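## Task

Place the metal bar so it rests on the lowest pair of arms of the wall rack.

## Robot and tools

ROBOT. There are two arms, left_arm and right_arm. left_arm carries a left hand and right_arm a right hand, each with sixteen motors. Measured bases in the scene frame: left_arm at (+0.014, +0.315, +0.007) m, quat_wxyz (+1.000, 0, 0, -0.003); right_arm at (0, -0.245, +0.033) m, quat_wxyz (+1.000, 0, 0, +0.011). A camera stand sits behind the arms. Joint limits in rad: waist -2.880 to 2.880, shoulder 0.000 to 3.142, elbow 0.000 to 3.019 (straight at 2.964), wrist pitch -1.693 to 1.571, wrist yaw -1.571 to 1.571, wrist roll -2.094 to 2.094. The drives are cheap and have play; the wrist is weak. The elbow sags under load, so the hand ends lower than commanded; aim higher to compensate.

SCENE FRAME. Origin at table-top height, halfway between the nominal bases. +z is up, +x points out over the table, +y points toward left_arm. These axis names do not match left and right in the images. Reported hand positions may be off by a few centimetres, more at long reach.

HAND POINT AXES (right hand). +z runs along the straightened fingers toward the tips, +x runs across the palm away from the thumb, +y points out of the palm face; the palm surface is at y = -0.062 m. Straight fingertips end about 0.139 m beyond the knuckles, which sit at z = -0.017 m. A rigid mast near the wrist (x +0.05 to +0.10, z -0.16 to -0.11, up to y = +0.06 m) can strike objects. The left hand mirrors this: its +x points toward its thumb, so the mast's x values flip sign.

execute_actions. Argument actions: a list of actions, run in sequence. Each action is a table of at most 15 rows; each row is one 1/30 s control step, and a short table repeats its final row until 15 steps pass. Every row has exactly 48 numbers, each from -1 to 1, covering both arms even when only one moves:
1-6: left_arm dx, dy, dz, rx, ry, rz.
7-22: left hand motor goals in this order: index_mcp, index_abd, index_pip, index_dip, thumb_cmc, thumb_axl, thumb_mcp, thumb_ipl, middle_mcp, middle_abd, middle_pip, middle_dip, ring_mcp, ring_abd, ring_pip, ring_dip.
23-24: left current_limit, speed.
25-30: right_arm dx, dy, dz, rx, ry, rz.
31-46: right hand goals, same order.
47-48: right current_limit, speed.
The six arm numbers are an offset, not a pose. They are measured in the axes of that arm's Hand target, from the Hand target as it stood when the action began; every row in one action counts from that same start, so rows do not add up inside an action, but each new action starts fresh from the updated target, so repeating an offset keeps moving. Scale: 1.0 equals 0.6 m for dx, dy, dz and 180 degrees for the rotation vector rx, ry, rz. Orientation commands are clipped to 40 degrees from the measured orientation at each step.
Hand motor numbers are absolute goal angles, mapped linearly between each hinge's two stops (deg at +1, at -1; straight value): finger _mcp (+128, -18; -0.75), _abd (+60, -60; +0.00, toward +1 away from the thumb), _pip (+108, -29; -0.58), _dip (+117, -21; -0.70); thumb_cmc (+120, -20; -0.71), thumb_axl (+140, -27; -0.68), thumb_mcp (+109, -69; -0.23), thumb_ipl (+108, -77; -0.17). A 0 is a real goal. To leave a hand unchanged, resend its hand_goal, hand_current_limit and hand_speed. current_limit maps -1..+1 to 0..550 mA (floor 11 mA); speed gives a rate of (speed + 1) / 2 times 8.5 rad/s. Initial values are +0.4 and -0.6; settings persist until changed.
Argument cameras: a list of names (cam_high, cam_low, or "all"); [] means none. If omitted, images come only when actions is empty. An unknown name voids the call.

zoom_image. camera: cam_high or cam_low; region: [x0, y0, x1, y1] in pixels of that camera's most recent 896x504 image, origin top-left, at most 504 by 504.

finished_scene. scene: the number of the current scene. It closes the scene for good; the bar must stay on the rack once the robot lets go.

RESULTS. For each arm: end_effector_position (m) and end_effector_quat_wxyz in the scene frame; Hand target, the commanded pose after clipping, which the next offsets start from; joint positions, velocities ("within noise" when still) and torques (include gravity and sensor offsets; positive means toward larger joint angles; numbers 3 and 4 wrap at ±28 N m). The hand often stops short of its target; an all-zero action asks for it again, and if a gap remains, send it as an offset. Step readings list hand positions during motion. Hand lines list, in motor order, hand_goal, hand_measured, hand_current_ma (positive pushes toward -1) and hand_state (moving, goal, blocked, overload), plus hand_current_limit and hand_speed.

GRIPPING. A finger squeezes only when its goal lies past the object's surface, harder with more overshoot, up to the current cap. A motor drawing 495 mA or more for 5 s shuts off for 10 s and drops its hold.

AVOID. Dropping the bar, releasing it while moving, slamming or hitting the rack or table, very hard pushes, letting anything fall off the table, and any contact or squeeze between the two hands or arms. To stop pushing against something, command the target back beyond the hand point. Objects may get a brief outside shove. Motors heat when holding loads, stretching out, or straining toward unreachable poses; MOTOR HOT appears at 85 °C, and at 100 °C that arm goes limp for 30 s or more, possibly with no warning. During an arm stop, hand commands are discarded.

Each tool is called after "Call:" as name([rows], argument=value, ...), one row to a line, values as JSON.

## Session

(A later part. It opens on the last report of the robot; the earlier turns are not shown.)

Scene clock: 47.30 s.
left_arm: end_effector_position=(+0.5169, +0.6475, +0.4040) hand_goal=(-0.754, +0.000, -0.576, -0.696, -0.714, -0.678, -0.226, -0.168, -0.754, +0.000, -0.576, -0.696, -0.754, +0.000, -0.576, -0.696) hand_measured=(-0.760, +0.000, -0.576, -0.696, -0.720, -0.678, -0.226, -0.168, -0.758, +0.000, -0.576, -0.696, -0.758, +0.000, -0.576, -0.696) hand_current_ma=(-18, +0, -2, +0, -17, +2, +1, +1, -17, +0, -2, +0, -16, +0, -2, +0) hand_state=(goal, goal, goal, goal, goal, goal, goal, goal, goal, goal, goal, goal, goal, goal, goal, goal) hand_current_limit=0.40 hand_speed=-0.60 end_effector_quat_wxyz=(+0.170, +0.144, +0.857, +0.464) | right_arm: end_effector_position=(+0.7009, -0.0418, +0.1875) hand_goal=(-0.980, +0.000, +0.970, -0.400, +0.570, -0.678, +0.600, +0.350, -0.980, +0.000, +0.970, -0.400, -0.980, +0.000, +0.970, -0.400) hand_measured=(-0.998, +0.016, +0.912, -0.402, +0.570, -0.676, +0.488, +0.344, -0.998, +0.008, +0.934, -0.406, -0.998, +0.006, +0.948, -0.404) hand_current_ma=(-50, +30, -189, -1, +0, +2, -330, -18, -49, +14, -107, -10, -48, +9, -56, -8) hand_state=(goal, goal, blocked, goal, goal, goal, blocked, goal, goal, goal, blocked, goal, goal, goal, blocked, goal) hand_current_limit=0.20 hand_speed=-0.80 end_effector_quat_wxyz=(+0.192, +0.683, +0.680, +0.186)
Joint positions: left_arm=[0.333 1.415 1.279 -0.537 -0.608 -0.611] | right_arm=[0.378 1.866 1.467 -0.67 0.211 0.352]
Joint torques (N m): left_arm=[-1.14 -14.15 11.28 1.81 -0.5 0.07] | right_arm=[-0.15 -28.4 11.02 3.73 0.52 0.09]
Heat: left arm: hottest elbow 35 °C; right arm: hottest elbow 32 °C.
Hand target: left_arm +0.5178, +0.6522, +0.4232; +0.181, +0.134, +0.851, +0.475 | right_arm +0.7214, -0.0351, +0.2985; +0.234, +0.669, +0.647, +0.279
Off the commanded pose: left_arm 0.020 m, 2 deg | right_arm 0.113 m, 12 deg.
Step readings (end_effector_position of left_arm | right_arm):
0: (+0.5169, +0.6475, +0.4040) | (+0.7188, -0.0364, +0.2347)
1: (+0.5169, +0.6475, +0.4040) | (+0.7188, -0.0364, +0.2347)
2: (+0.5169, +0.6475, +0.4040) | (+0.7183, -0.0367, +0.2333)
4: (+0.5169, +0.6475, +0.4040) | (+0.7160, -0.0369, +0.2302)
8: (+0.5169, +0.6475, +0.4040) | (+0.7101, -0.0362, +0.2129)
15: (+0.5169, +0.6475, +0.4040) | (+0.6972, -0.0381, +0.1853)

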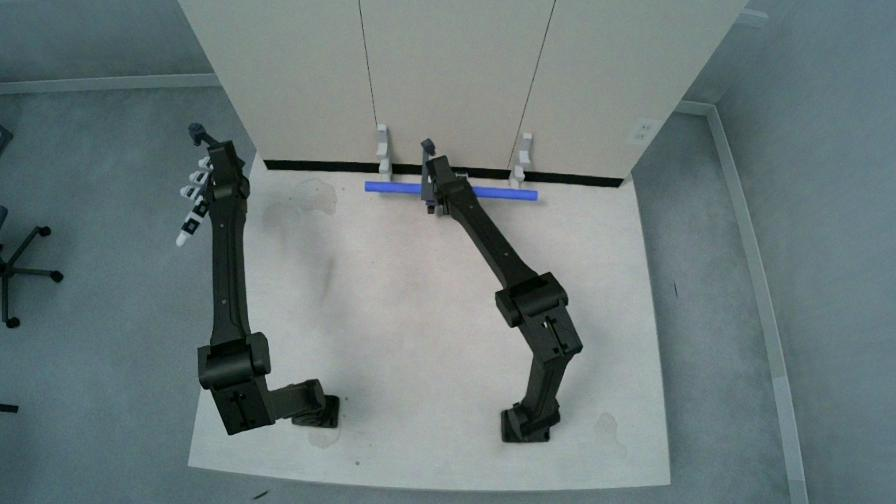

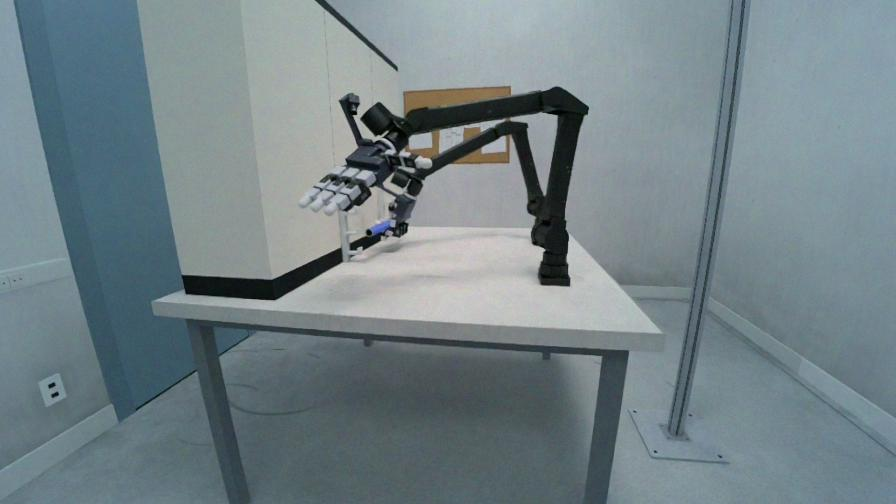

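Call:
execute_actions([
  [[0,0,0,0,0,0,-0.754,0,-0.576,-0.696,-0.714,-0.678,-0.226,-0.168,-0.754,0,-0.576,-0.696,-0.754,0,-0.576,-0.696,0.4,-0.6,0,-0.014,0.015,0,-0.002,0,-0.98,0,0.97,-0.4,0.571,-0.678,0.6,0.35,-0.98,0,0.97,-0.4,-0.98,0,0.97,-0.4,0.2,-0.8],[0,0,0,0,0,0,-0.754,0,-0.576,-0.696,-0.714,-0.678,-0.226,-0.168,-0.754,0,-0.576,-0.696,-0.754,0,-0.576,-0.696,0.4,-0.6,0,-0.028,0.03,0,-0.004,0.001,-0.98,0,0.97,-0.4,0.571,-0.678,0.6,0.35,-0.98,0,0.97,-0.4,-0.98,0,0.97,-0.4,0.2,-0.8],[0,0,0,0,0,0,-0.754,0,-0.576,-0.696,-0.714,-0.678,-0.226,-0.168,-0.754,0,-0.576,-0.696,-0.754,0,-0.576,-0.696,0.4,-0.6,0,-0.04,0.044,0,-0.006,0.001,-0.98,0,0.97,-0.4,0.571,-0.678,0.6,0.35,-0.98,0,0.97,-0.4,-0.98,0,0.97,-0.4,0.2,-0.8]],
], cameras=["all"])

Call:
zoom_image(camera="cam_high", region=[360, 130, 560, 230])

Call:
zoom_image(camera="cam_low", region=[345, 190, 425, 263])

Scene clock: 49.03 s.
left_arm: end_effector_position=(+0.5169, +0.6475, +0.4040) hand_goal=(-0.754, +0.000, -0.576, -0.696, -0.714, -0.678, -0.226, -0.168, -0.754, +0.000, -0.576, -0.696, -0.754, +0.000, -0.576, -0.696) hand_measured=(-0.760, +0.000, -0.576, -0.696, -0.720, -0.678, -0.226, -0.168, -0.758, +0.000, -0.576, -0.696, -0.758, +0.000, -0.576, -0.696) hand_current_ma=(-18, +0, -2, +0, -17, +2, +1, +1, -17, +0, -2, +0, -16, +0, -2, +0) hand_state=(goal, goal, goal, goal, goal, goal, goal, goal, goal, goal, goal, goal, goal, goal, goal, goal) hand_current_limit=0.40 hand_speed=-0.60 end_effector_quat_wxyz=(+0.170, +0.144, +0.857, +0.464) | right_arm: end_effector_position=(+0.7000, -0.0444, +0.1612) hand_goal=(-0.980, +0.000, +0.970, -0.400, +0.570, -0.678, +0.600, +0.350, -0.980, +0.000, +0.970, -0.400, -0.980, +0.000, +0.970, -0.400) hand_measured=(-0.998, +0.016, +0.912, -0.402, +0.570, -0.676, +0.488, +0.344, -0.998, +0.008, +0.934, -0.406, -0.998, +0.006, +0.948, -0.404) hand_current_ma=(-50, +30, -189, -1, +0, +2, -330, -18, -49, +14, -107, -10, -48, +9, -56, -8) hand_state=(goal, goal, blocked, goal, goal, goal, blocked, goal, goal, goal, blocked, goal, goal, goal, blocked, goal) hand_current_limit=0.20 hand_speed=-0.80 end_effector_quat_wxyz=(+0.195, +0.687, +0.674, +0.188)
Joint positions: left_arm=[0.333 1.415 1.279 -0.537 -0.608 -0.611] | right_arm=[0.378 1.892 1.427 -0.599 0.219 0.364]
Joint torques (N m): left_arm=[-1.32 -14.1 11.29 1.81 -0.48 0.09] | right_arm=[0.56 -27.34 10.77 3.84 1.04 0.11]
Heat: left arm: hottest elbow 35 °C; right arm: hottest elbow 32 °C.
Hand target: left_arm +0.5178, +0.6522, +0.4232; +0.181, +0.134, +0.851, +0.475 | right_arm +0.7216, -0.0326, +0.2629; +0.240, +0.673, +0.644, +0.273
Off the commanded pose: left_arm 0.020 m, 2 deg | right_arm 0.105 m, 12 deg.
Step readings (end_effector_position of left_arm | right_arm):
0: (+0.5169, +0.6475, +0.4040) | (+0.7009, -0.0418, +0.1875)
1: (+0.5169, +0.6475, +0.4040) | (+0.7009, -0.0418, +0.1875)
2: (+0.5169, +0.6475, +0.4040) | (+0.7011, -0.0417, +0.1878)
4: (+0.5169, +0.6475, +0.4040) | (+0.7014, -0.0417, +0.1869)
8: (+0.5169, +0.6475, +0.4040) | (+0.7026, -0.0425, +0.1838)
15: (+0.5169, +0.6475, +0.4040) | (+0.7009, -0.0440, +0.1665)

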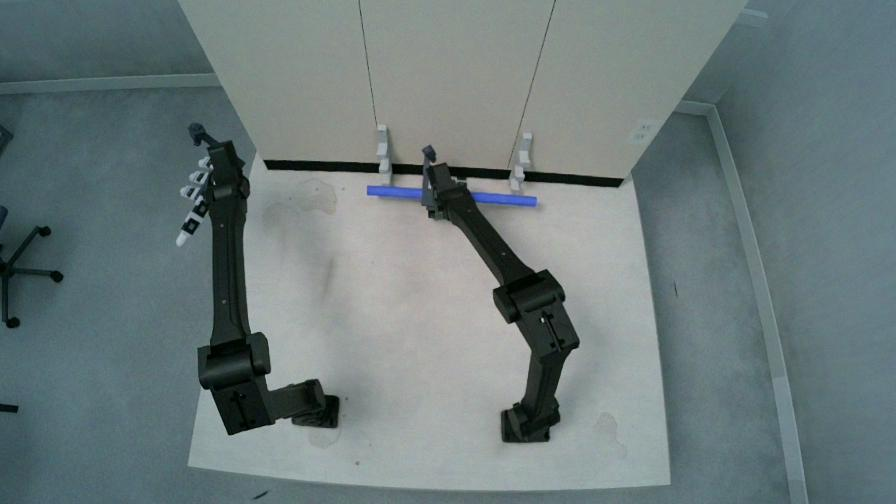

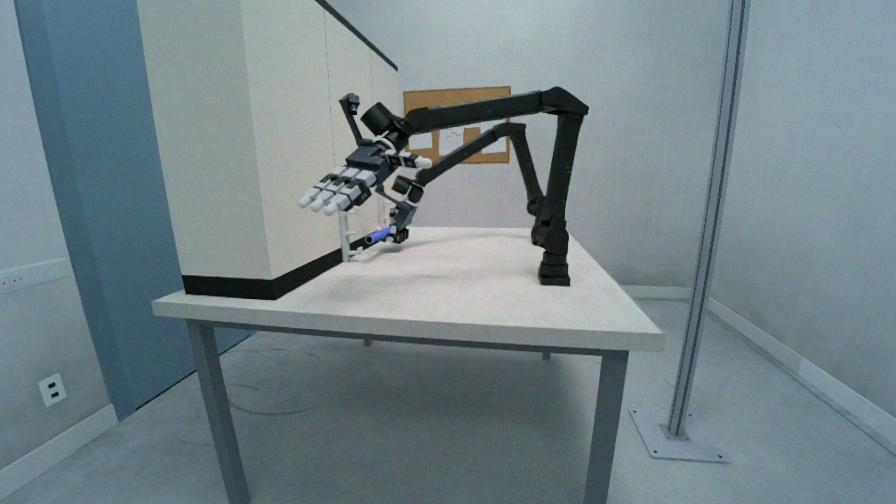

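Scaled by 2.520.

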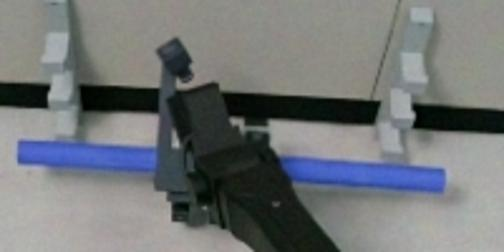

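Scaled by 6.300.

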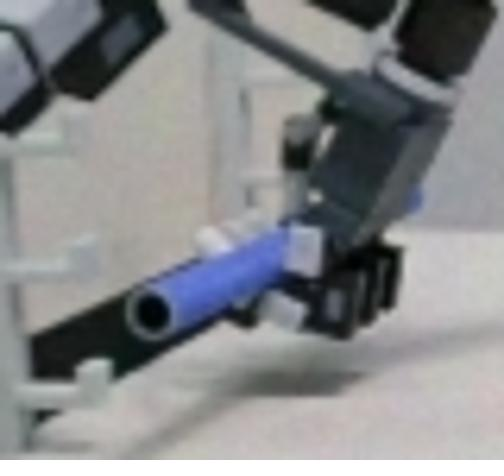

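Call:
execute_actions([
  [[0,0,0,0,0,0,-0.754,0,-0.576,-0.696,-0.714,-0.678,-0.226,-0.168,-0.754,0,-0.576,-0.696,-0.754,0,-0.576,-0.696,0.4,-0.6,0,0.007,0.016,0,-0.003,-0.003,-0.98,0,0.97,-0.4,0.571,-0.678,0.6,0.35,-0.98,0,0.97,-0.4,-0.98,0,0.97,-0.4,0.2,-0.8],[0,0,0,0,0,0,-0.754,0,-0.576,-0.696,-0.714,-0.678,-0.226,-0.168,-0.754,0,-0.576,-0.696,-0.754,0,-0.576,-0.696,0.4,-0.6,0,0.0155,0.032,0,-0.006,-0.0055,-0.98,0,0.97,-0.4,0.571,-0.678,0.6,0.35,-0.98,0,0.97,-0.4,-0.98,0,0.97,-0.4,0.2,-0.8]],
], cameras=["all"])

Call:
zoom_image(camera="cam_high", region=[360, 130, 560, 230])

Call:
zoom_image(camera="cam_low", region=[345, 190, 425, 263])

Scene clock: 50.47 s.
left_arm: end_effector_position=(+0.5169, +0.6475, +0.4040) hand_goal=(-0.754, +0.000, -0.576, -0.696, -0.714, -0.678, -0.226, -0.168, -0.754, +0.000, -0.576, -0.696, -0.754, +0.000, -0.576, -0.696) hand_measured=(-0.760, +0.000, -0.576, -0.696, -0.720, -0.678, -0.226, -0.168, -0.758, +0.000, -0.576, -0.696, -0.758, +0.000, -0.576, -0.696) hand_current_ma=(-18, +0, -2, +0, -17, +2, +1, +1, -17, +0, -2, +0, -16, +0, -2, +0) hand_state=(goal, goal, goal, goal, goal, goal, goal, goal, goal, goal, goal, goal, goal, goal, goal, goal) hand_current_limit=0.40 hand_speed=-0.60 end_effector_quat_wxyz=(+0.170, +0.144, +0.857, +0.464) | right_arm: end_effector_position=(+0.7003, -0.0468, +0.1339) hand_goal=(-0.980, +0.000, +0.970, -0.400, +0.570, -0.678, +0.600, +0.350, -0.980, +0.000, +0.970, -0.400, -0.980, +0.000, +0.970, -0.400) hand_measured=(-0.998, +0.016, +0.912, -0.402, +0.570, -0.676, +0.488, +0.344, -0.998, +0.008, +0.934, -0.406, -0.998, +0.006, +0.948, -0.404) hand_current_ma=(-50, +30, -189, -1, +0, +2, -330, -18, -49, +14, -107, -10, -48, +9, -56, -8) hand_state=(goal, goal, blocked, goal, goal, goal, blocked, goal, goal, goal, blocked, goal, goal, goal, blocked, goal) hand_current_limit=0.20 hand_speed=-0.80 end_effector_quat_wxyz=(+0.195, +0.689, +0.677, +0.167)
Joint positions: left_arm=[0.333 1.415 1.279 -0.537 -0.608 -0.611] | right_arm=[0.378 1.934 1.427 -0.596 0.234 0.362]
Joint torques (N m): left_arm=[-1.03 -14.1 11.25 1.85 -0.47 0.07] | right_arm=[0.09 -27.87 13.15 3.56 1.1 -0.11]
Heat: left arm: hottest elbow 36 °C; right arm: hottest elbow 32 °C.
Hand target: left_arm +0.5178, +0.6522, +0.4232; +0.181, +0.134, +0.851, +0.475 | right_arm +0.7414, -0.0326, +0.2551; +0.248, +0.670, +0.648, +0.265
Off the commanded pose: left_arm 0.020 m, 2 deg | right_arm 0.129 m, 13 deg.
Step readings (end_effector_position of left_arm | right_arm):
0: (+0.5169, +0.6475, +0.4040) | (+0.7000, -0.0444, +0.1612)
1: (+0.5169, +0.6475, +0.4040) | (+0.7000, -0.0447, +0.1613)
2: (+0.5169, +0.6475, +0.4040) | (+0.7000, -0.0447, +0.1613)
4: (+0.5169, +0.6475, +0.4040) | (+0.6998, -0.0446, +0.1607)
8: (+0.5169, +0.6475, +0.4040) | (+0.7002, -0.0467, +0.1526)
15: (+0.5169, +0.6475, +0.4040) | (+0.6997, -0.0472, +0.1334)

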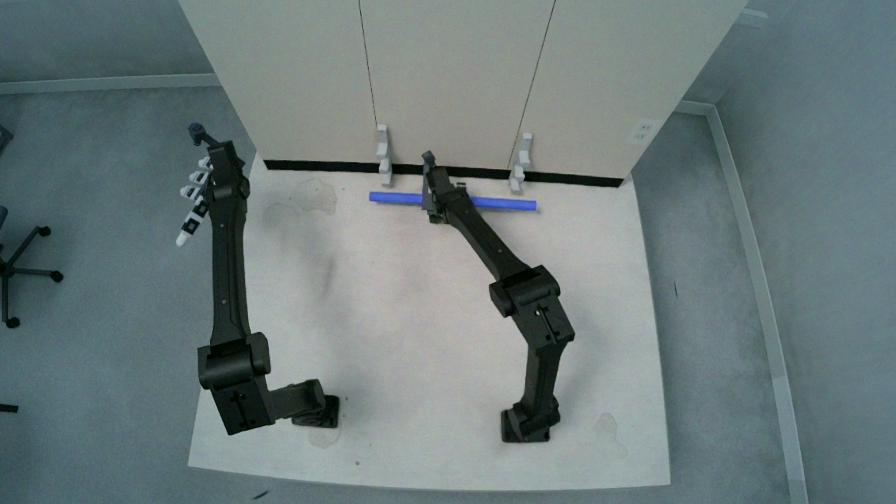

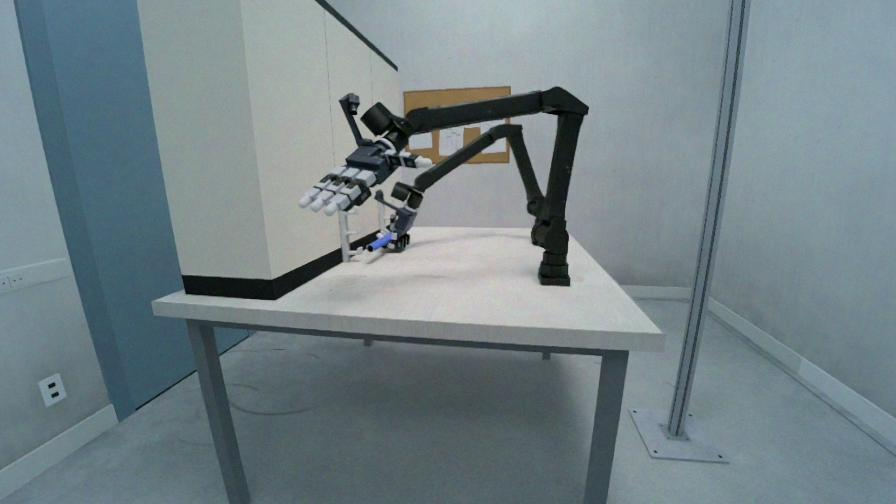

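Scaled by 2.520.

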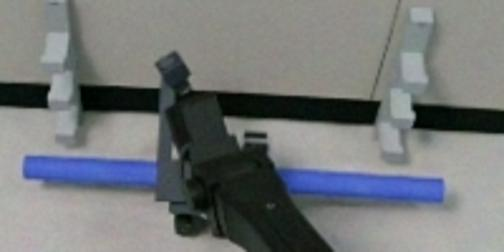

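Scaled by 6.300.

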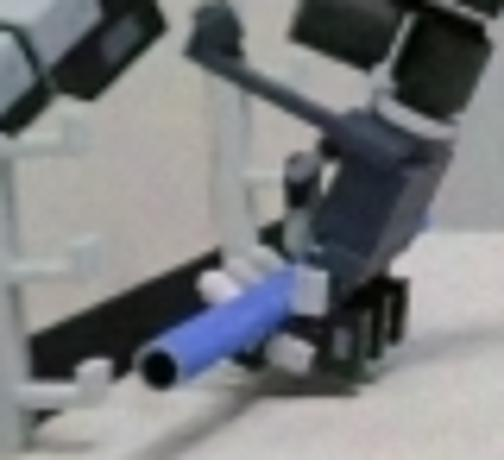

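Call:
execute_actions([
  [[0,0,0,0,0,0,-0.754,0,-0.576,-0.696,-0.714,-0.678,-0.226,-0.168,-0.754,0,-0.576,-0.696,-0.754,0,-0.576,-0.696,0.4,-0.6,0,0.023,-0.012,0,0,0,-0.98,0,0.97,-0.4,0.571,-0.678,0.6,0.35,-0.98,0,0.97,-0.4,-0.98,0,0.97,-0.4,0.2,-0.8],[0,0,0,0,0,0,-0.754,0,-0.576,-0.696,-0.714,-0.678,-0.226,-0.168,-0.754,0,-0.576,-0.696,-0.754,0,-0.576,-0.696,0.4,-0.6,0,0.047,-0.002,0,0,0,-0.98,0,0.97,-0.4,0.571,-0.678,0.6,0.35,-0.98,0,0.97,-0.4,-0.98,0,0.97,-0.4,0.2,-0.8]],
], cameras=[])

Scene clock: 52.07 s.
left_arm: end_effector_position=(+0.5169, +0.6475, +0.4040) hand_goal=(-0.754, +0.000, -0.576, -0.696, -0.714, -0.678, -0.226, -0.168, -0.754, +0.000, -0.576, -0.696, -0.754, +0.000, -0.576, -0.696) hand_measured=(-0.760, +0.000, -0.576, -0.696, -0.720, -0.678, -0.226, -0.168, -0.758, +0.000, -0.576, -0.696, -0.758, +0.000, -0.576, -0.696) hand_current_ma=(-18, +0, -2, +0, -17, +2, +1, +1, -17, +0, -2, +0, -16, +0, -2, +0) hand_state=(goal, goal, goal, goal, goal, goal, goal, goal, goal, goal, goal, goal, goal, goal, goal, goal) hand_current_limit=0.40 hand_speed=-0.60 end_effector_quat_wxyz=(+0.170, +0.144, +0.857, +0.464) | right_arm: end_effector_position=(+0.7014, -0.0538, +0.1327) hand_goal=(-0.980, +0.000, +0.970, -0.400, +0.570, -0.678, +0.600, +0.350, -0.980, +0.000, +0.970, -0.400, -0.980, +0.000, +0.970, -0.400) hand_measured=(-0.998, +0.016, +0.912, -0.402, +0.570, -0.676, +0.488, +0.344, -0.998, +0.008, +0.934, -0.406, -0.998, +0.006, +0.948, -0.404) hand_current_ma=(-50, +30, -189, -1, +0, +2, -330, -18, -49, +14, -107, -10, -48, +9, -56, -8) hand_state=(goal, goal, blocked, goal, goal, goal, blocked, goal, goal, goal, blocked, goal, goal, goal, blocked, goal) hand_current_limit=0.20 hand_speed=-0.80 end_effector_quat_wxyz=(+0.195, +0.689, +0.679, +0.162)
Joint positions: left_arm=[0.333 1.415 1.279 -0.537 -0.608 -0.611] | right_arm=[0.367 1.934 1.427 -0.604 0.234 0.35]
Joint velocities: left_arm=[within noise] | right_arm=[0.015 -0.015 0.002 -0.007 0.066 -0.168]
Joint torques (N m): left_arm=[-1.44 -13.8 11.22 1.85 -0.47 0.08] | right_arm=[-0.15 -27.46 18.02 1.48 0.75 -0.11]
Motor temperatures (°C): left_arm=[25 28 36 25 24 24] | right_arm=[22 30 33 24 25 23]
Heat: left arm: hottest elbow 36 °C; right arm: hottest elbow 33 °C.
Hand target: left_arm +0.5178, +0.6522, +0.4232; +0.181, +0.134, +0.851, +0.475 | right_arm +0.7614, -0.0336, +0.2750; +0.248, +0.670, +0.648, +0.265
Off the commanded pose: left_arm 0.020 m, 2 deg | right_arm 0.156 m, 14 deg.
Step readings (end_effector_position of left_arm | right_arm):
0: (+0.5169, +0.6475, +0.4040) | (+0.7003, -0.0468, +0.1339)
1: (+0.5169, +0.6475, +0.4040) | (+0.7003, -0.0468, +0.1339)
2: (+0.5169, +0.6475, +0.4040) | (+0.7003, -0.0468, +0.1339)
4: (+0.5169, +0.6475, +0.4040) | (+0.7003, -0.0467, +0.1339)
8: (+0.5169, +0.6475, +0.4040) | (+0.7002, -0.0463, +0.1337)
15: (+0.5169, +0.6475, +0.4040) | (+0.7001, -0.0483, +0.1330)
No camera images: "cameras" was empty.

Call:
execute_actions([
  [[0,0,0,0,0,0,-0.754,0,-0.576,-0.696,-0.714,-0.678,-0.226,-0.168,-0.754,0,-0.576,-0.696,-0.754,0,-0.576,-0.696,0.4,-0.6,0.005,0.015,0.0,0,0,0,-0.98,0,0.97,-0.4,0.571,-0.678,0.6,0.35,-0.98,0,0.97,-0.4,-0.98,0,0.97,-0.4,0.2,-0.8],[0,0,0,0,0,0,-0.754,0,-0.576,-0.696,-0.714,-0.678,-0.226,-0.168,-0.754,0,-0.576,-0.696,-0.754,0,-0.576,-0.696,0.4,-0.6,0.01,0.036,0.01,0,0,0,-0.98,0,0.97,-0.4,0.571,-0.678,0.6,0.35,-0.98,0,0.97,-0.4,-0.98,0,0.97,-0.4,0.2,-0.8]],
], cameras=["all"])

Call:
zoom_image(camera="cam_low", region=[345, 190, 425, 263])

Scene clock: 53.43 s.
left_arm: end_effector_position=(+0.5169, +0.6475, +0.4040) hand_goal=(-0.754, +0.000, -0.576, -0.696, -0.714, -0.678, -0.226, -0.168, -0.754, +0.000, -0.576, -0.696, -0.754, +0.000, -0.576, -0.696) hand_measured=(-0.760, +0.000, -0.576, -0.696, -0.720, -0.678, -0.226, -0.168, -0.758, +0.000, -0.576, -0.696, -0.758, +0.000, -0.576, -0.696) hand_current_ma=(-18, +0, -2, +0, -17, +2, +1, +1, -17, +0, -2, +0, -16, +0, -2, +0) hand_state=(goal, goal, goal, goal, goal, goal, goal, goal, goal, goal, goal, goal, goal, goal, goal, goal) hand_current_limit=0.40 hand_speed=-0.60 end_effector_quat_wxyz=(+0.170, +0.144, +0.857, +0.464) | right_arm: end_effector_position=(+0.7254, -0.0461, +0.1423) hand_goal=(-0.980, +0.000, +0.970, -0.400, +0.570, -0.678, +0.600, +0.350, -0.980, +0.000, +0.970, -0.400, -0.980, +0.000, +0.970, -0.400) hand_measured=(-0.998, +0.016, +0.912, -0.402, +0.570, -0.676, +0.488, +0.344, -0.998, +0.008, +0.934, -0.406, -0.998, +0.006, +0.948, -0.404) hand_current_ma=(-50, +30, -189, -1, +0, +2, -330, -18, -49, +14, -107, -10, -48, +9, -56, -8) hand_state=(goal, goal, blocked, goal, goal, goal, blocked, goal, goal, goal, blocked, goal, goal, goal, blocked, goal) hand_current_limit=0.20 hand_speed=-0.80 end_effector_quat_wxyz=(+0.197, +0.688, +0.679, +0.163)
Joint positions: left_arm=[0.333 1.415 1.279 -0.537 -0.608 -0.611] | right_arm=[0.364 1.98 1.527 -0.653 0.234 0.346]
Joint torques (N m): left_arm=[-1.26 -14.21 11.23 1.81 -0.47 0.06] | right_arm=[-0.03 -28.16 17.96 1.52 0.66 -0.11]
Heat: left arm: hottest elbow 36 °C; right arm: hottest elbow 34 °C.
Hand target: left_arm +0.5178, +0.6522, +0.4232; +0.181, +0.134, +0.851, +0.475 | right_arm +0.7814, -0.0284, +0.2854; +0.248, +0.670, +0.648, +0.265
Off the commanded pose: left_arm 0.020 m, 2 deg | right_arm 0.155 m, 14 deg.
Step readings (end_effector_position of left_arm | right_arm):
0: (+0.5169, +0.6475, +0.4040) | (+0.7014, -0.0538, +0.1327)
1: (+0.5169, +0.6475, +0.4040) | (+0.7014, -0.0538, +0.1327)
2: (+0.5169, +0.6475, +0.4040) | (+0.7019, -0.0536, +0.1327)
4: (+0.5169, +0.6475, +0.4040) | (+0.7031, -0.0531, +0.1336)
8: (+0.5169, +0.6475, +0.4040) | (+0.7119, -0.0493, +0.1402)
15: (+0.5169, +0.6475, +0.4040) | (+0.7233, -0.0457, +0.1525)

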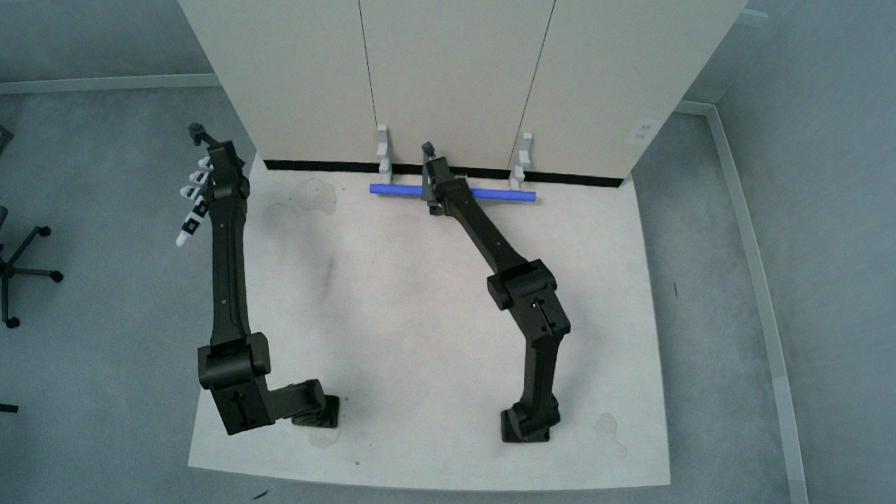

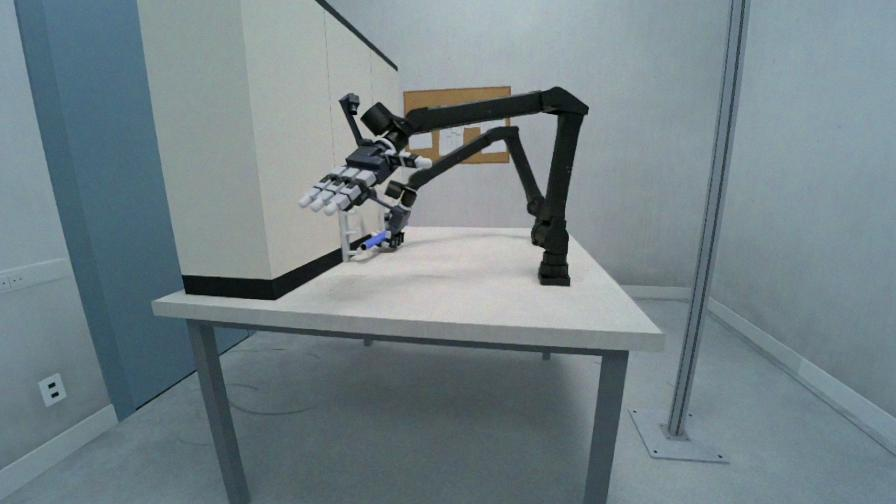

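Scaled by 6.300.

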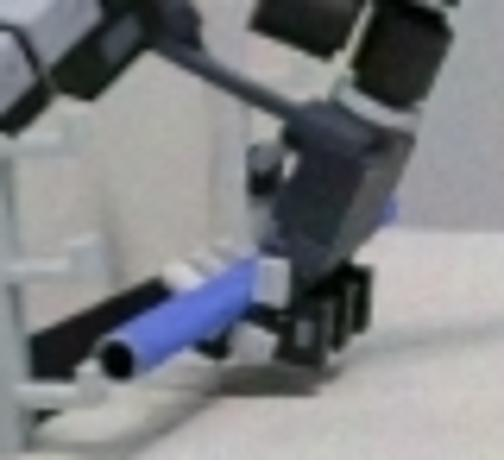

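Call:
execute_actions([
  [[0,0,0,0,0,0,-0.754,0,-0.576,-0.696,-0.714,-0.678,-0.226,-0.168,-0.754,0,-0.576,-0.696,-0.754,0,-0.576,-0.696,0.4,-0.6,0,0.011,-0.012,0,0,0,-0.98,0,0.97,-0.4,0.571,-0.678,0.6,0.35,-0.98,0,0.97,-0.4,-0.98,0,0.97,-0.4,0.2,-0.8],[0,0,0,0,0,0,-0.754,0,-0.576,-0.696,-0.714,-0.678,-0.226,-0.168,-0.754,0,-0.576,-0.696,-0.754,0,-0.576,-0.696,0.4,-0.6,0,0.0225,-0.0246,0,0,0,-0.98,0,0.97,-0.4,0.571,-0.678,0.6,0.35,-0.98,0,0.97,-0.4,-0.98,0,0.97,-0.4,0.2,-0.8]],
], cameras=[])

Scene clock: 54.70 s.
left_arm: end_effector_position=(+0.5169, +0.6475, +0.4040) hand_goal=(-0.754, +0.000, -0.576, -0.696, -0.714, -0.678, -0.226, -0.168, -0.754, +0.000, -0.576, -0.696, -0.754, +0.000, -0.576, -0.696) hand_measured=(-0.760, +0.000, -0.576, -0.696, -0.720, -0.678, -0.226, -0.168, -0.758, +0.000, -0.576, -0.696, -0.758, +0.000, -0.576, -0.696) hand_current_ma=(-18, +0, -2, +0, -17, +2, +1, +1, -17, +0, -2, +0, -16, +0, -2, +0) hand_state=(goal, goal, goal, goal, goal, goal, goal, goal, goal, goal, goal, goal, goal, goal, goal, goal) hand_current_limit=0.40 hand_speed=-0.60 end_effector_quat_wxyz=(+0.170, +0.144, +0.857, +0.464) | right_arm: end_effector_position=(+0.7255, -0.0471, +0.1459) hand_goal=(-0.980, +0.000, +0.970, -0.400, +0.570, -0.678, +0.600, +0.350, -0.980, +0.000, +0.970, -0.400, -0.980, +0.000, +0.970, -0.400) hand_measured=(-0.998, +0.016, +0.912, -0.402, +0.570, -0.676, +0.488, +0.344, -0.998, +0.008, +0.934, -0.406, -0.998, +0.006, +0.948, -0.404) hand_current_ma=(-50, +30, -189, -1, +0, +2, -330, -18, -49, +14, -107, -10, -48, +9, -56, -8) hand_state=(goal, goal, blocked, goal, goal, goal, blocked, goal, goal, goal, blocked, goal, goal, goal, blocked, goal) hand_current_limit=0.20 hand_speed=-0.80 end_effector_quat_wxyz=(+0.193, +0.689, +0.681, +0.154)
Joint positions: left_arm=[0.333 1.415 1.279 -0.537 -0.608 -0.611] | right_arm=[0.363 1.98 1.547 -0.693 0.234 0.344]
Joint torques (N m): left_arm=[-1.44 -14.1 11.25 1.72 -0.48 0.07] | right_arm=[-0.26 -30.1 18.26 1.39 0.63 -0.09]
Heat: left arm: hottest elbow 36 °C; right arm: hottest elbow 34 °C.
Hand target: left_arm +0.5178, +0.6522, +0.4232; +0.181, +0.134, +0.851, +0.475 | right_arm +0.7814, -0.0291, +0.3054; +0.248, +0.670, +0.648, +0.265
Off the commanded pose: left_arm 0.020 m, 2 deg | right_arm 0.170 m, 15 deg.
Step readings (end_effector_position of left_arm | right_arm):
0: (+0.5169, +0.6475, +0.4040) | (+0.7254, -0.0461, +0.1423)
1: (+0.5169, +0.6475, +0.4040) | (+0.7254, -0.0461, +0.1423)
2: (+0.5169, +0.6475, +0.4040) | (+0.7252, -0.0462, +0.1420)
4: (+0.5169, +0.6475, +0.4040) | (+0.7244, -0.0465, +0.1418)
8: (+0.5169, +0.6475, +0.4040) | (+0.7241, -0.0466, +0.1429)
15: (+0.5169, +0.6475, +0.4040) | (+0.7253, -0.0472, +0.1453)
No camera images: "cameras" was empty.

Call:
execute_actions([
  [[0,0,0,0,0,0,-0.754,0,-0.576,-0.696,-0.714,-0.678,-0.226,-0.168,-0.754,0,-0.576,-0.696,-0.754,0,-0.576,-0.696,0.4,-0.6,0.005,0.011,-0.012,-0.01,0,0,-0.98,0,0.97,-0.4,0.571,-0.678,0.6,0.35,-0.98,0,0.97,-0.4,-0.98,0,0.97,-0.4,0.2,-0.8],[0,0,0,0,0,0,-0.754,0,-0.576,-0.696,-0.714,-0.678,-0.226,-0.168,-0.754,0,-0.576,-0.696,-0.754,0,-0.576,-0.696,0.4,-0.6,0.01,0.0225,-0.0246,-0.025,0,0,-0.98,0,0.97,-0.4,0.571,-0.678,0.6,0.35,-0.98,0,0.97,-0.4,-0.98,0,0.97,-0.4,0.2,-0.8]],
], cameras=["all"])

Call:
zoom_image(camera="cam_low", region=[345, 190, 425, 263])

Call:
zoom_image(camera="cam_high", region=[360, 130, 560, 230])

Scene clock: 55.80 s.
left_arm: end_effector_position=(+0.5169, +0.6475, +0.4040) hand_goal=(-0.754, +0.000, -0.576, -0.696, -0.714, -0.678, -0.226, -0.168, -0.754, +0.000, -0.576, -0.696, -0.754, +0.000, -0.576, -0.696) hand_measured=(-0.760, +0.000, -0.576, -0.696, -0.720, -0.678, -0.226, -0.168, -0.758, +0.000, -0.576, -0.696, -0.758, +0.000, -0.576, -0.696) hand_current_ma=(-18, +0, -2, +0, -17, +2, +1, +1, -17, +0, -2, +0, -16, +0, -2, +0) hand_state=(goal, goal, goal, goal, goal, goal, goal, goal, goal, goal, goal, goal, goal, goal, goal, goal) hand_current_limit=0.40 hand_speed=-0.60 end_effector_quat_wxyz=(+0.170, +0.144, +0.857, +0.464) | right_arm: end_effector_position=(+0.7306, -0.0480, +0.1544) hand_goal=(-0.980, +0.000, +0.970, -0.400, +0.570, -0.678, +0.600, +0.350, -0.980, +0.000, +0.970, -0.400, -0.980, +0.000, +0.970, -0.400) hand_measured=(-0.998, +0.016, +0.912, -0.402, +0.570, -0.676, +0.488, +0.344, -0.998, +0.008, +0.934, -0.406, -0.998, +0.006, +0.948, -0.404) hand_current_ma=(-50, +30, -189, -1, +0, +2, -330, -18, -49, +14, -107, -10, -48, +9, -56, -8) hand_state=(goal, goal, blocked, goal, goal, goal, blocked, goal, goal, goal, blocked, goal, goal, goal, blocked, goal) hand_current_limit=0.20 hand_speed=-0.80 end_effector_quat_wxyz=(+0.208, +0.687, +0.677, +0.163)
Joint positions: left_arm=[0.333 1.415 1.279 -0.537 -0.608 -0.611] | right_arm=[0.363 1.976 1.547 -0.665 0.254 0.338]
Joint torques (N m): left_arm=[-1.55 -14.04 11.28 1.8 -0.48 0.08] | right_arm=[0.5 -31.33 16.44 3.63 1.12 -0.09]
Heat: left arm: hottest elbow 36 °C; right arm: hottest elbow 34 °C.
Hand target: left_arm +0.5178, +0.6522, +0.4232; +0.181, +0.134, +0.851, +0.475 | right_arm +0.7815, -0.0237, +0.3256; +0.274, +0.660, +0.637, +0.290
Off the commanded pose: left_arm 0.020 m, 2 deg | right_arm 0.180 m, 17 deg.
Step readings (end_effector_position of left_arm | right_arm):
0: (+0.5169, +0.6475, +0.4040) | (+0.7255, -0.0471, +0.1459)
1: (+0.5169, +0.6475, +0.4040) | (+0.7255, -0.0471, +0.1459)
2: (+0.5169, +0.6475, +0.4040) | (+0.7255, -0.0471, +0.1459)
4: (+0.5169, +0.6475, +0.4040) | (+0.7253, -0.0465, +0.1461)
8: (+0.5169, +0.6475, +0.4040) | (+0.7277, -0.0478, +0.1493)
15: (+0.5169, +0.6475, +0.4040) | (+0.7306, -0.0481, +0.1543)

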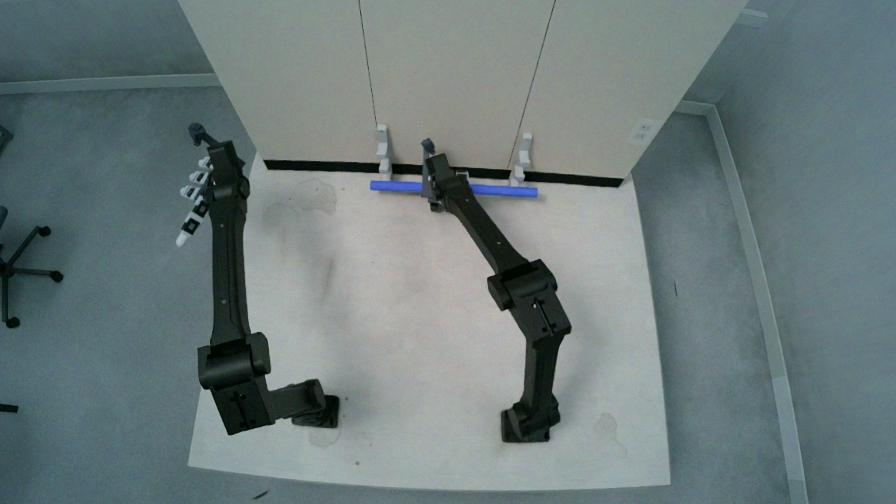

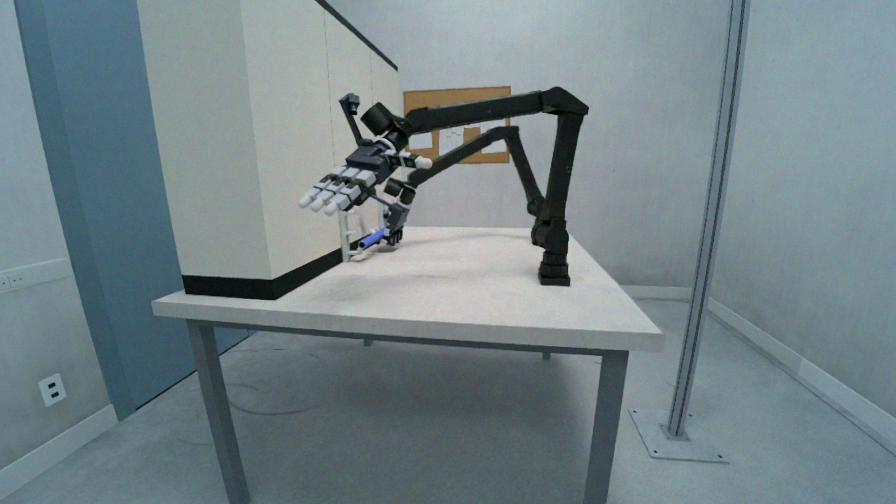

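Scaled by 6.300.

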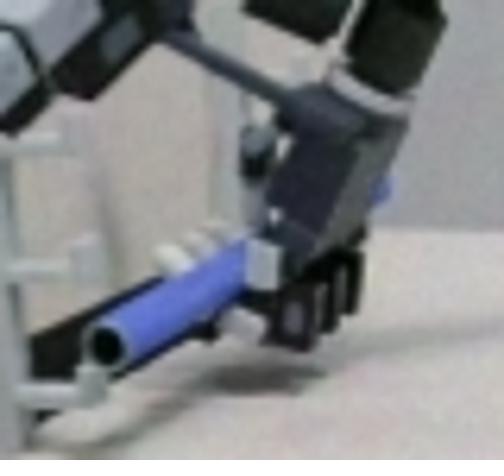

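Scaled by 2.520.

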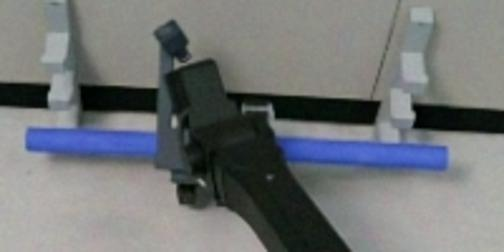

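Call:
execute_actions([
  [[0,0,0,0,0,0,-0.754,0,-0.576,-0.696,-0.714,-0.678,-0.226,-0.168,-0.754,0,-0.576,-0.696,-0.754,0,-0.576,-0.696,0.4,-0.6,0,0.017,0.018,-0.002,0.002,0.002,-0.98,0,0.97,-0.4,0.571,-0.678,0.6,0.35,-0.98,0,0.97,-0.4,-0.98,0,0.97,-0.4,0.2,-0.8],[0,0,0,0,0,0,-0.754,0,-0.576,-0.696,-0.714,-0.678,-0.226,-0.168,-0.754,0,-0.576,-0.696,-0.754,0,-0.576,-0.696,0.4,-0.6,0,0.034,0.0366,-0.004,0.004,0.004,-0.98,0,0.97,-0.4,0.571,-0.678,0.6,0.35,-0.98,0,0.97,-0.4,-0.98,0,0.97,-0.4,0.2,-0.8]],
], cameras=["all"])

Call:
zoom_image(camera="cam_low", region=[345, 190, 425, 263])

Call:
zoom_image(camera="cam_high", region=[360, 130, 560, 230])

Scene clock: 57.73 s.
left_arm: end_effector_position=(+0.5169, +0.6475, +0.4040) hand_goal=(-0.754, +0.000, -0.576, -0.696, -0.714, -0.678, -0.226, -0.168, -0.754, +0.000, -0.576, -0.696, -0.754, +0.000, -0.576, -0.696) hand_measured=(-0.760, +0.000, -0.576, -0.696, -0.720, -0.678, -0.226, -0.168, -0.758, +0.000, -0.576, -0.696, -0.758, +0.000, -0.576, -0.696) hand_current_ma=(-18, +0, -2, +0, -17, +2, +1, +1, -17, +0, -2, +0, -16, +0, -2, +0) hand_state=(goal, goal, goal, goal, goal, goal, goal, goal, goal, goal, goal, goal, goal, goal, goal, goal) hand_current_limit=0.40 hand_speed=-0.60 end_effector_quat_wxyz=(+0.170, +0.144, +0.857, +0.464) | right_arm: end_effector_position=(+0.7456, -0.0452, +0.1621) hand_goal=(-0.980, +0.000, +0.970, -0.400, +0.570, -0.678, +0.600, +0.350, -0.980, +0.000, +0.970, -0.400, -0.980, +0.000, +0.970, -0.400) hand_measured=(-0.998, +0.014, +0.912, -0.402, +0.570, -0.676, +0.488, +0.344, -0.998, +0.008, +0.932, -0.404, -0.998, +0.008, +0.944, -0.404) hand_current_ma=(-50, +26, -188, -1, +0, +2, -330, -18, -49, +15, -110, -9, -48, +12, -67, -7) hand_state=(goal, goal, blocked, goal, goal, goal, blocked, goal, goal, goal, blocked, goal, goal, goal, blocked, goal) hand_current_limit=0.20 hand_speed=-0.80 end_effector_quat_wxyz=(+0.212, +0.685, +0.676, +0.173)
Joint positions: left_arm=[0.333 1.415 1.279 -0.537 -0.608 -0.611] | right_arm=[0.357 1.998 1.593 -0.665 0.248 0.329]
Joint torques (N m): left_arm=[-1.38 -13.86 11.29 1.76 -0.48 0.09] | right_arm=[-0.21 -29.22 18.93 3.51 0.55 -0.1]
Heat: left arm: hottest elbow 36 °C; right arm: hottest elbow 35 °C.
Hand target: left_arm +0.5178, +0.6522, +0.4232; +0.181, +0.134, +0.851, +0.475 | right_arm +0.8115, -0.0244, +0.3255; +0.273, +0.660, +0.632, +0.300
Off the commanded pose: left_arm 0.020 m, 2 deg | right_arm 0.177 m, 17 deg.
Step readings (end_effector_position of left_arm | right_arm):
0: (+0.5169, +0.6475, +0.4040) | (+0.7306, -0.0480, +0.1544)
1: (+0.5169, +0.6475, +0.4040) | (+0.7306, -0.0480, +0.1544)
2: (+0.5169, +0.6475, +0.4040) | (+0.7306, -0.0478, +0.1544)
4: (+0.5169, +0.6475, +0.4040) | (+0.7306, -0.0478, +0.1544)
8: (+0.5169, +0.6475, +0.4040) | (+0.7340, -0.0459, +0.1598)
15: (+0.5169, +0.6475, +0.4040) | (+0.7425, -0.0442, +0.1716)

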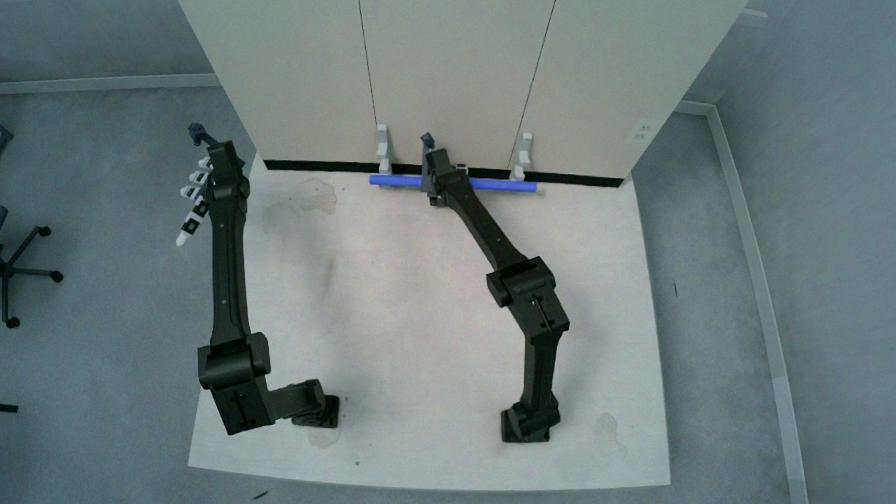

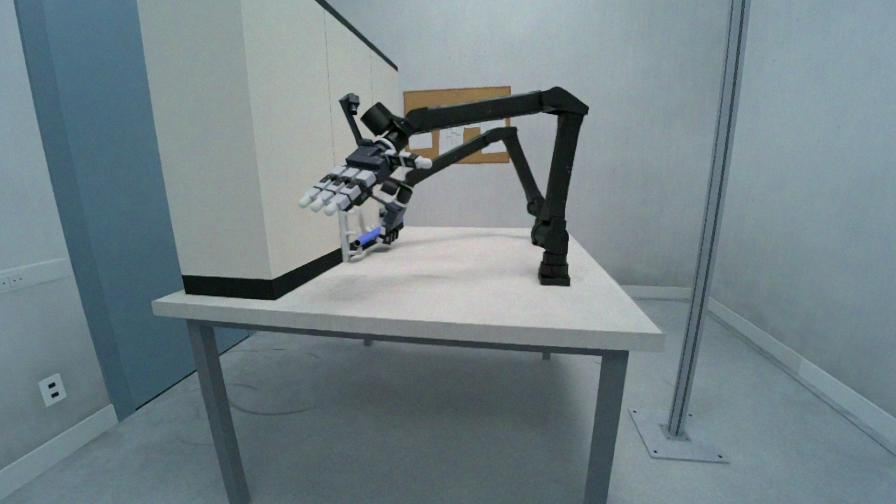

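Scaled by 6.300.

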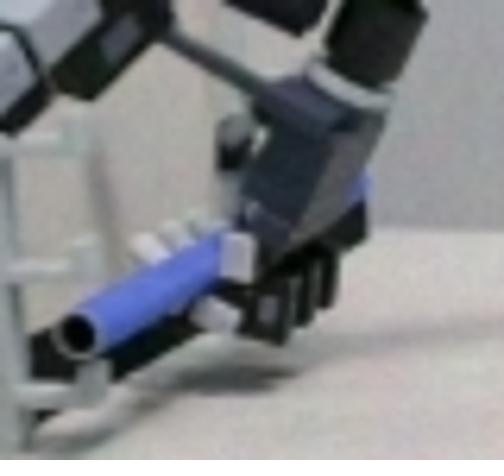

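Scaled by 2.520.

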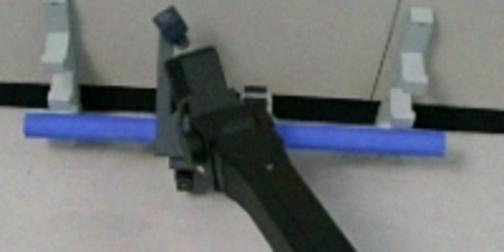

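Call:
execute_actions([
  [[0,0,0,0,0,0,-0.754,0,-0.576,-0.696,-0.714,-0.678,-0.226,-0.168,-0.754,0,-0.576,-0.696,-0.754,0,-0.576,-0.696,0.4,-0.6,0,0.0,0.012,-0.0,0.005,0.006,-0.98,0,0.97,-0.4,0.571,-0.678,0.6,0.35,-0.98,0,0.97,-0.4,-0.98,0,0.97,-0.4,0.2,-0.8],[0,0,0,0,0,0,-0.754,0,-0.576,-0.696,-0.714,-0.678,-0.226,-0.168,-0.754,0,-0.576,-0.696,-0.754,0,-0.576,-0.696,0.4,-0.6,0,0.015,0.0314,0,0.006,0.007,-0.98,0,0.97,-0.4,0.571,-0.678,0.6,0.35,-0.98,0,0.97,-0.4,-0.98,0,0.97,-0.4,0.2,-0.8]],
], cameras=["all"])

Call:
zoom_image(camera="cam_low", region=[335, 190, 415, 263])

Call:
zoom_image(camera="cam_high", region=[360, 130, 560, 230])

Scene clock: 59.27 s.
left_arm: end_effector_position=(+0.5169, +0.6475, +0.4040) hand_goal=(-0.754, +0.000, -0.576, -0.696, -0.714, -0.678, -0.226, -0.168, -0.754, +0.000, -0.576, -0.696, -0.754, +0.000, -0.576, -0.696) hand_measured=(-0.760, +0.000, -0.576, -0.696, -0.720, -0.678, -0.226, -0.168, -0.758, +0.000, -0.576, -0.696, -0.758, +0.000, -0.576, -0.696) hand_current_ma=(-18, +0, -2, +0, -17, +2, +1, +1, -17, +0, -2, +0, -16, +0, -2, +0) hand_state=(goal, goal, goal, goal, goal, goal, goal, goal, goal, goal, goal, goal, goal, goal, goal, goal) hand_current_limit=0.40 hand_speed=-0.60 end_effector_quat_wxyz=(+0.170, +0.144, +0.857, +0.464) | right_arm: end_effector_position=(+0.7653, -0.0445, +0.1557) hand_goal=(-0.980, +0.000, +0.970, -0.400, +0.570, -0.678, +0.600, +0.350, -0.980, +0.000, +0.970, -0.400, -0.980, +0.000, +0.970, -0.400) hand_measured=(-0.998, +0.014, +0.912, -0.402, +0.570, -0.676, +0.488, +0.344, -0.998, +0.008, +0.932, -0.404, -0.998, +0.008, +0.944, -0.404) hand_current_ma=(-50, +26, -188, -1, +0, +2, -330, -19, -49, +15, -110, -9, -47, +12, -67, -6) hand_state=(goal, goal, blocked, goal, goal, goal, blocked, goal, goal, goal, blocked, goal, goal, goal, blocked, goal) hand_current_limit=0.20 hand_speed=-0.80 end_effector_quat_wxyz=(+0.203, +0.688, +0.672, +0.183)
Joint positions: left_arm=[0.333 1.415 1.279 -0.537 -0.608 -0.611] | right_arm=[0.343 2.045 1.653 -0.665 0.22 0.33]
Joint torques (N m): left_arm=[-1.26 -14.1 11.26 1.73 -0.49 0.07] | right_arm=[-0.26 -29.68 19 3.54 0.46 0]
Heat: left arm: hottest elbow 36 °C; right arm: hottest elbow 35 °C.
Hand target: left_arm +0.5178, +0.6522, +0.4232; +0.181, +0.134, +0.851, +0.475 | right_arm +0.8315, -0.0245, +0.3195; +0.264, +0.664, +0.628, +0.309
Off the commanded pose: left_arm 0.020 m, 2 deg | right_arm 0.178 m, 17 deg.
Step readings (end_effector_position of left_arm | right_arm):
0: (+0.5169, +0.6475, +0.4040) | (+0.7456, -0.0452, +0.1621)
1: (+0.5169, +0.6475, +0.4040) | (+0.7456, -0.0452, +0.1621)
2: (+0.5169, +0.6475, +0.4040) | (+0.7456, -0.0447, +0.1619)
4: (+0.5169, +0.6475, +0.4040) | (+0.7475, -0.0434, +0.1620)
8: (+0.5169, +0.6475, +0.4040) | (+0.7551, -0.0413, +0.1591)
15: (+0.5169, +0.6475, +0.4040) | (+0.7623, -0.0405, +0.1559)

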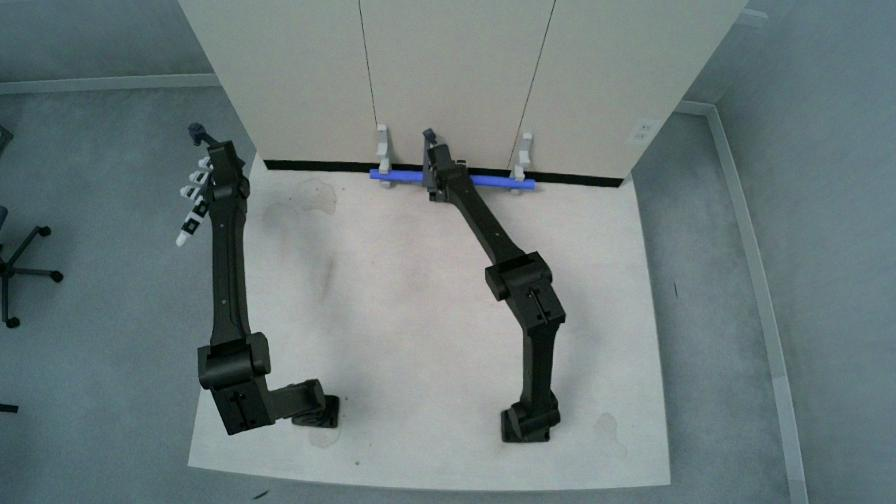

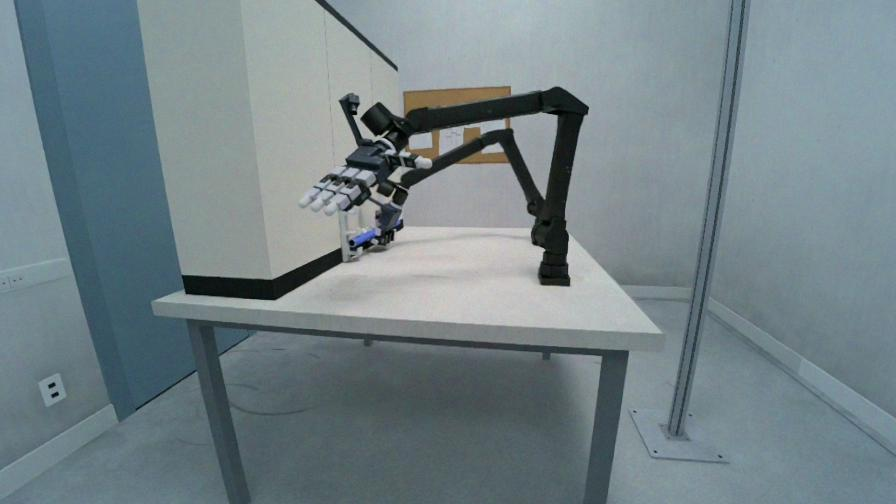

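Scaled by 6.300.

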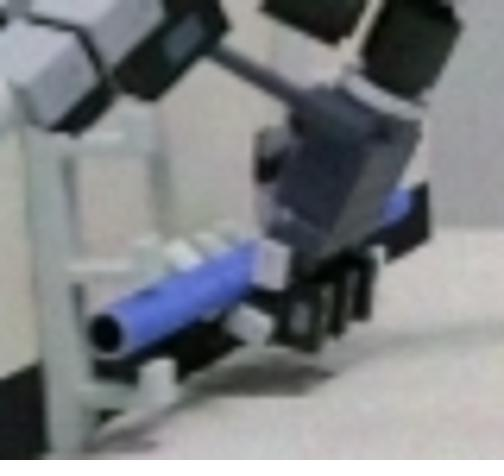

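Scaled by 2.520.

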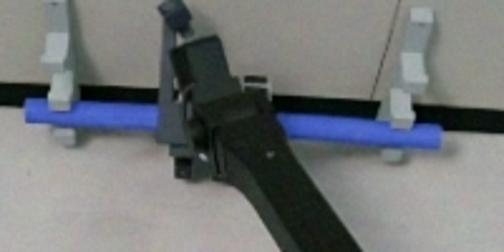

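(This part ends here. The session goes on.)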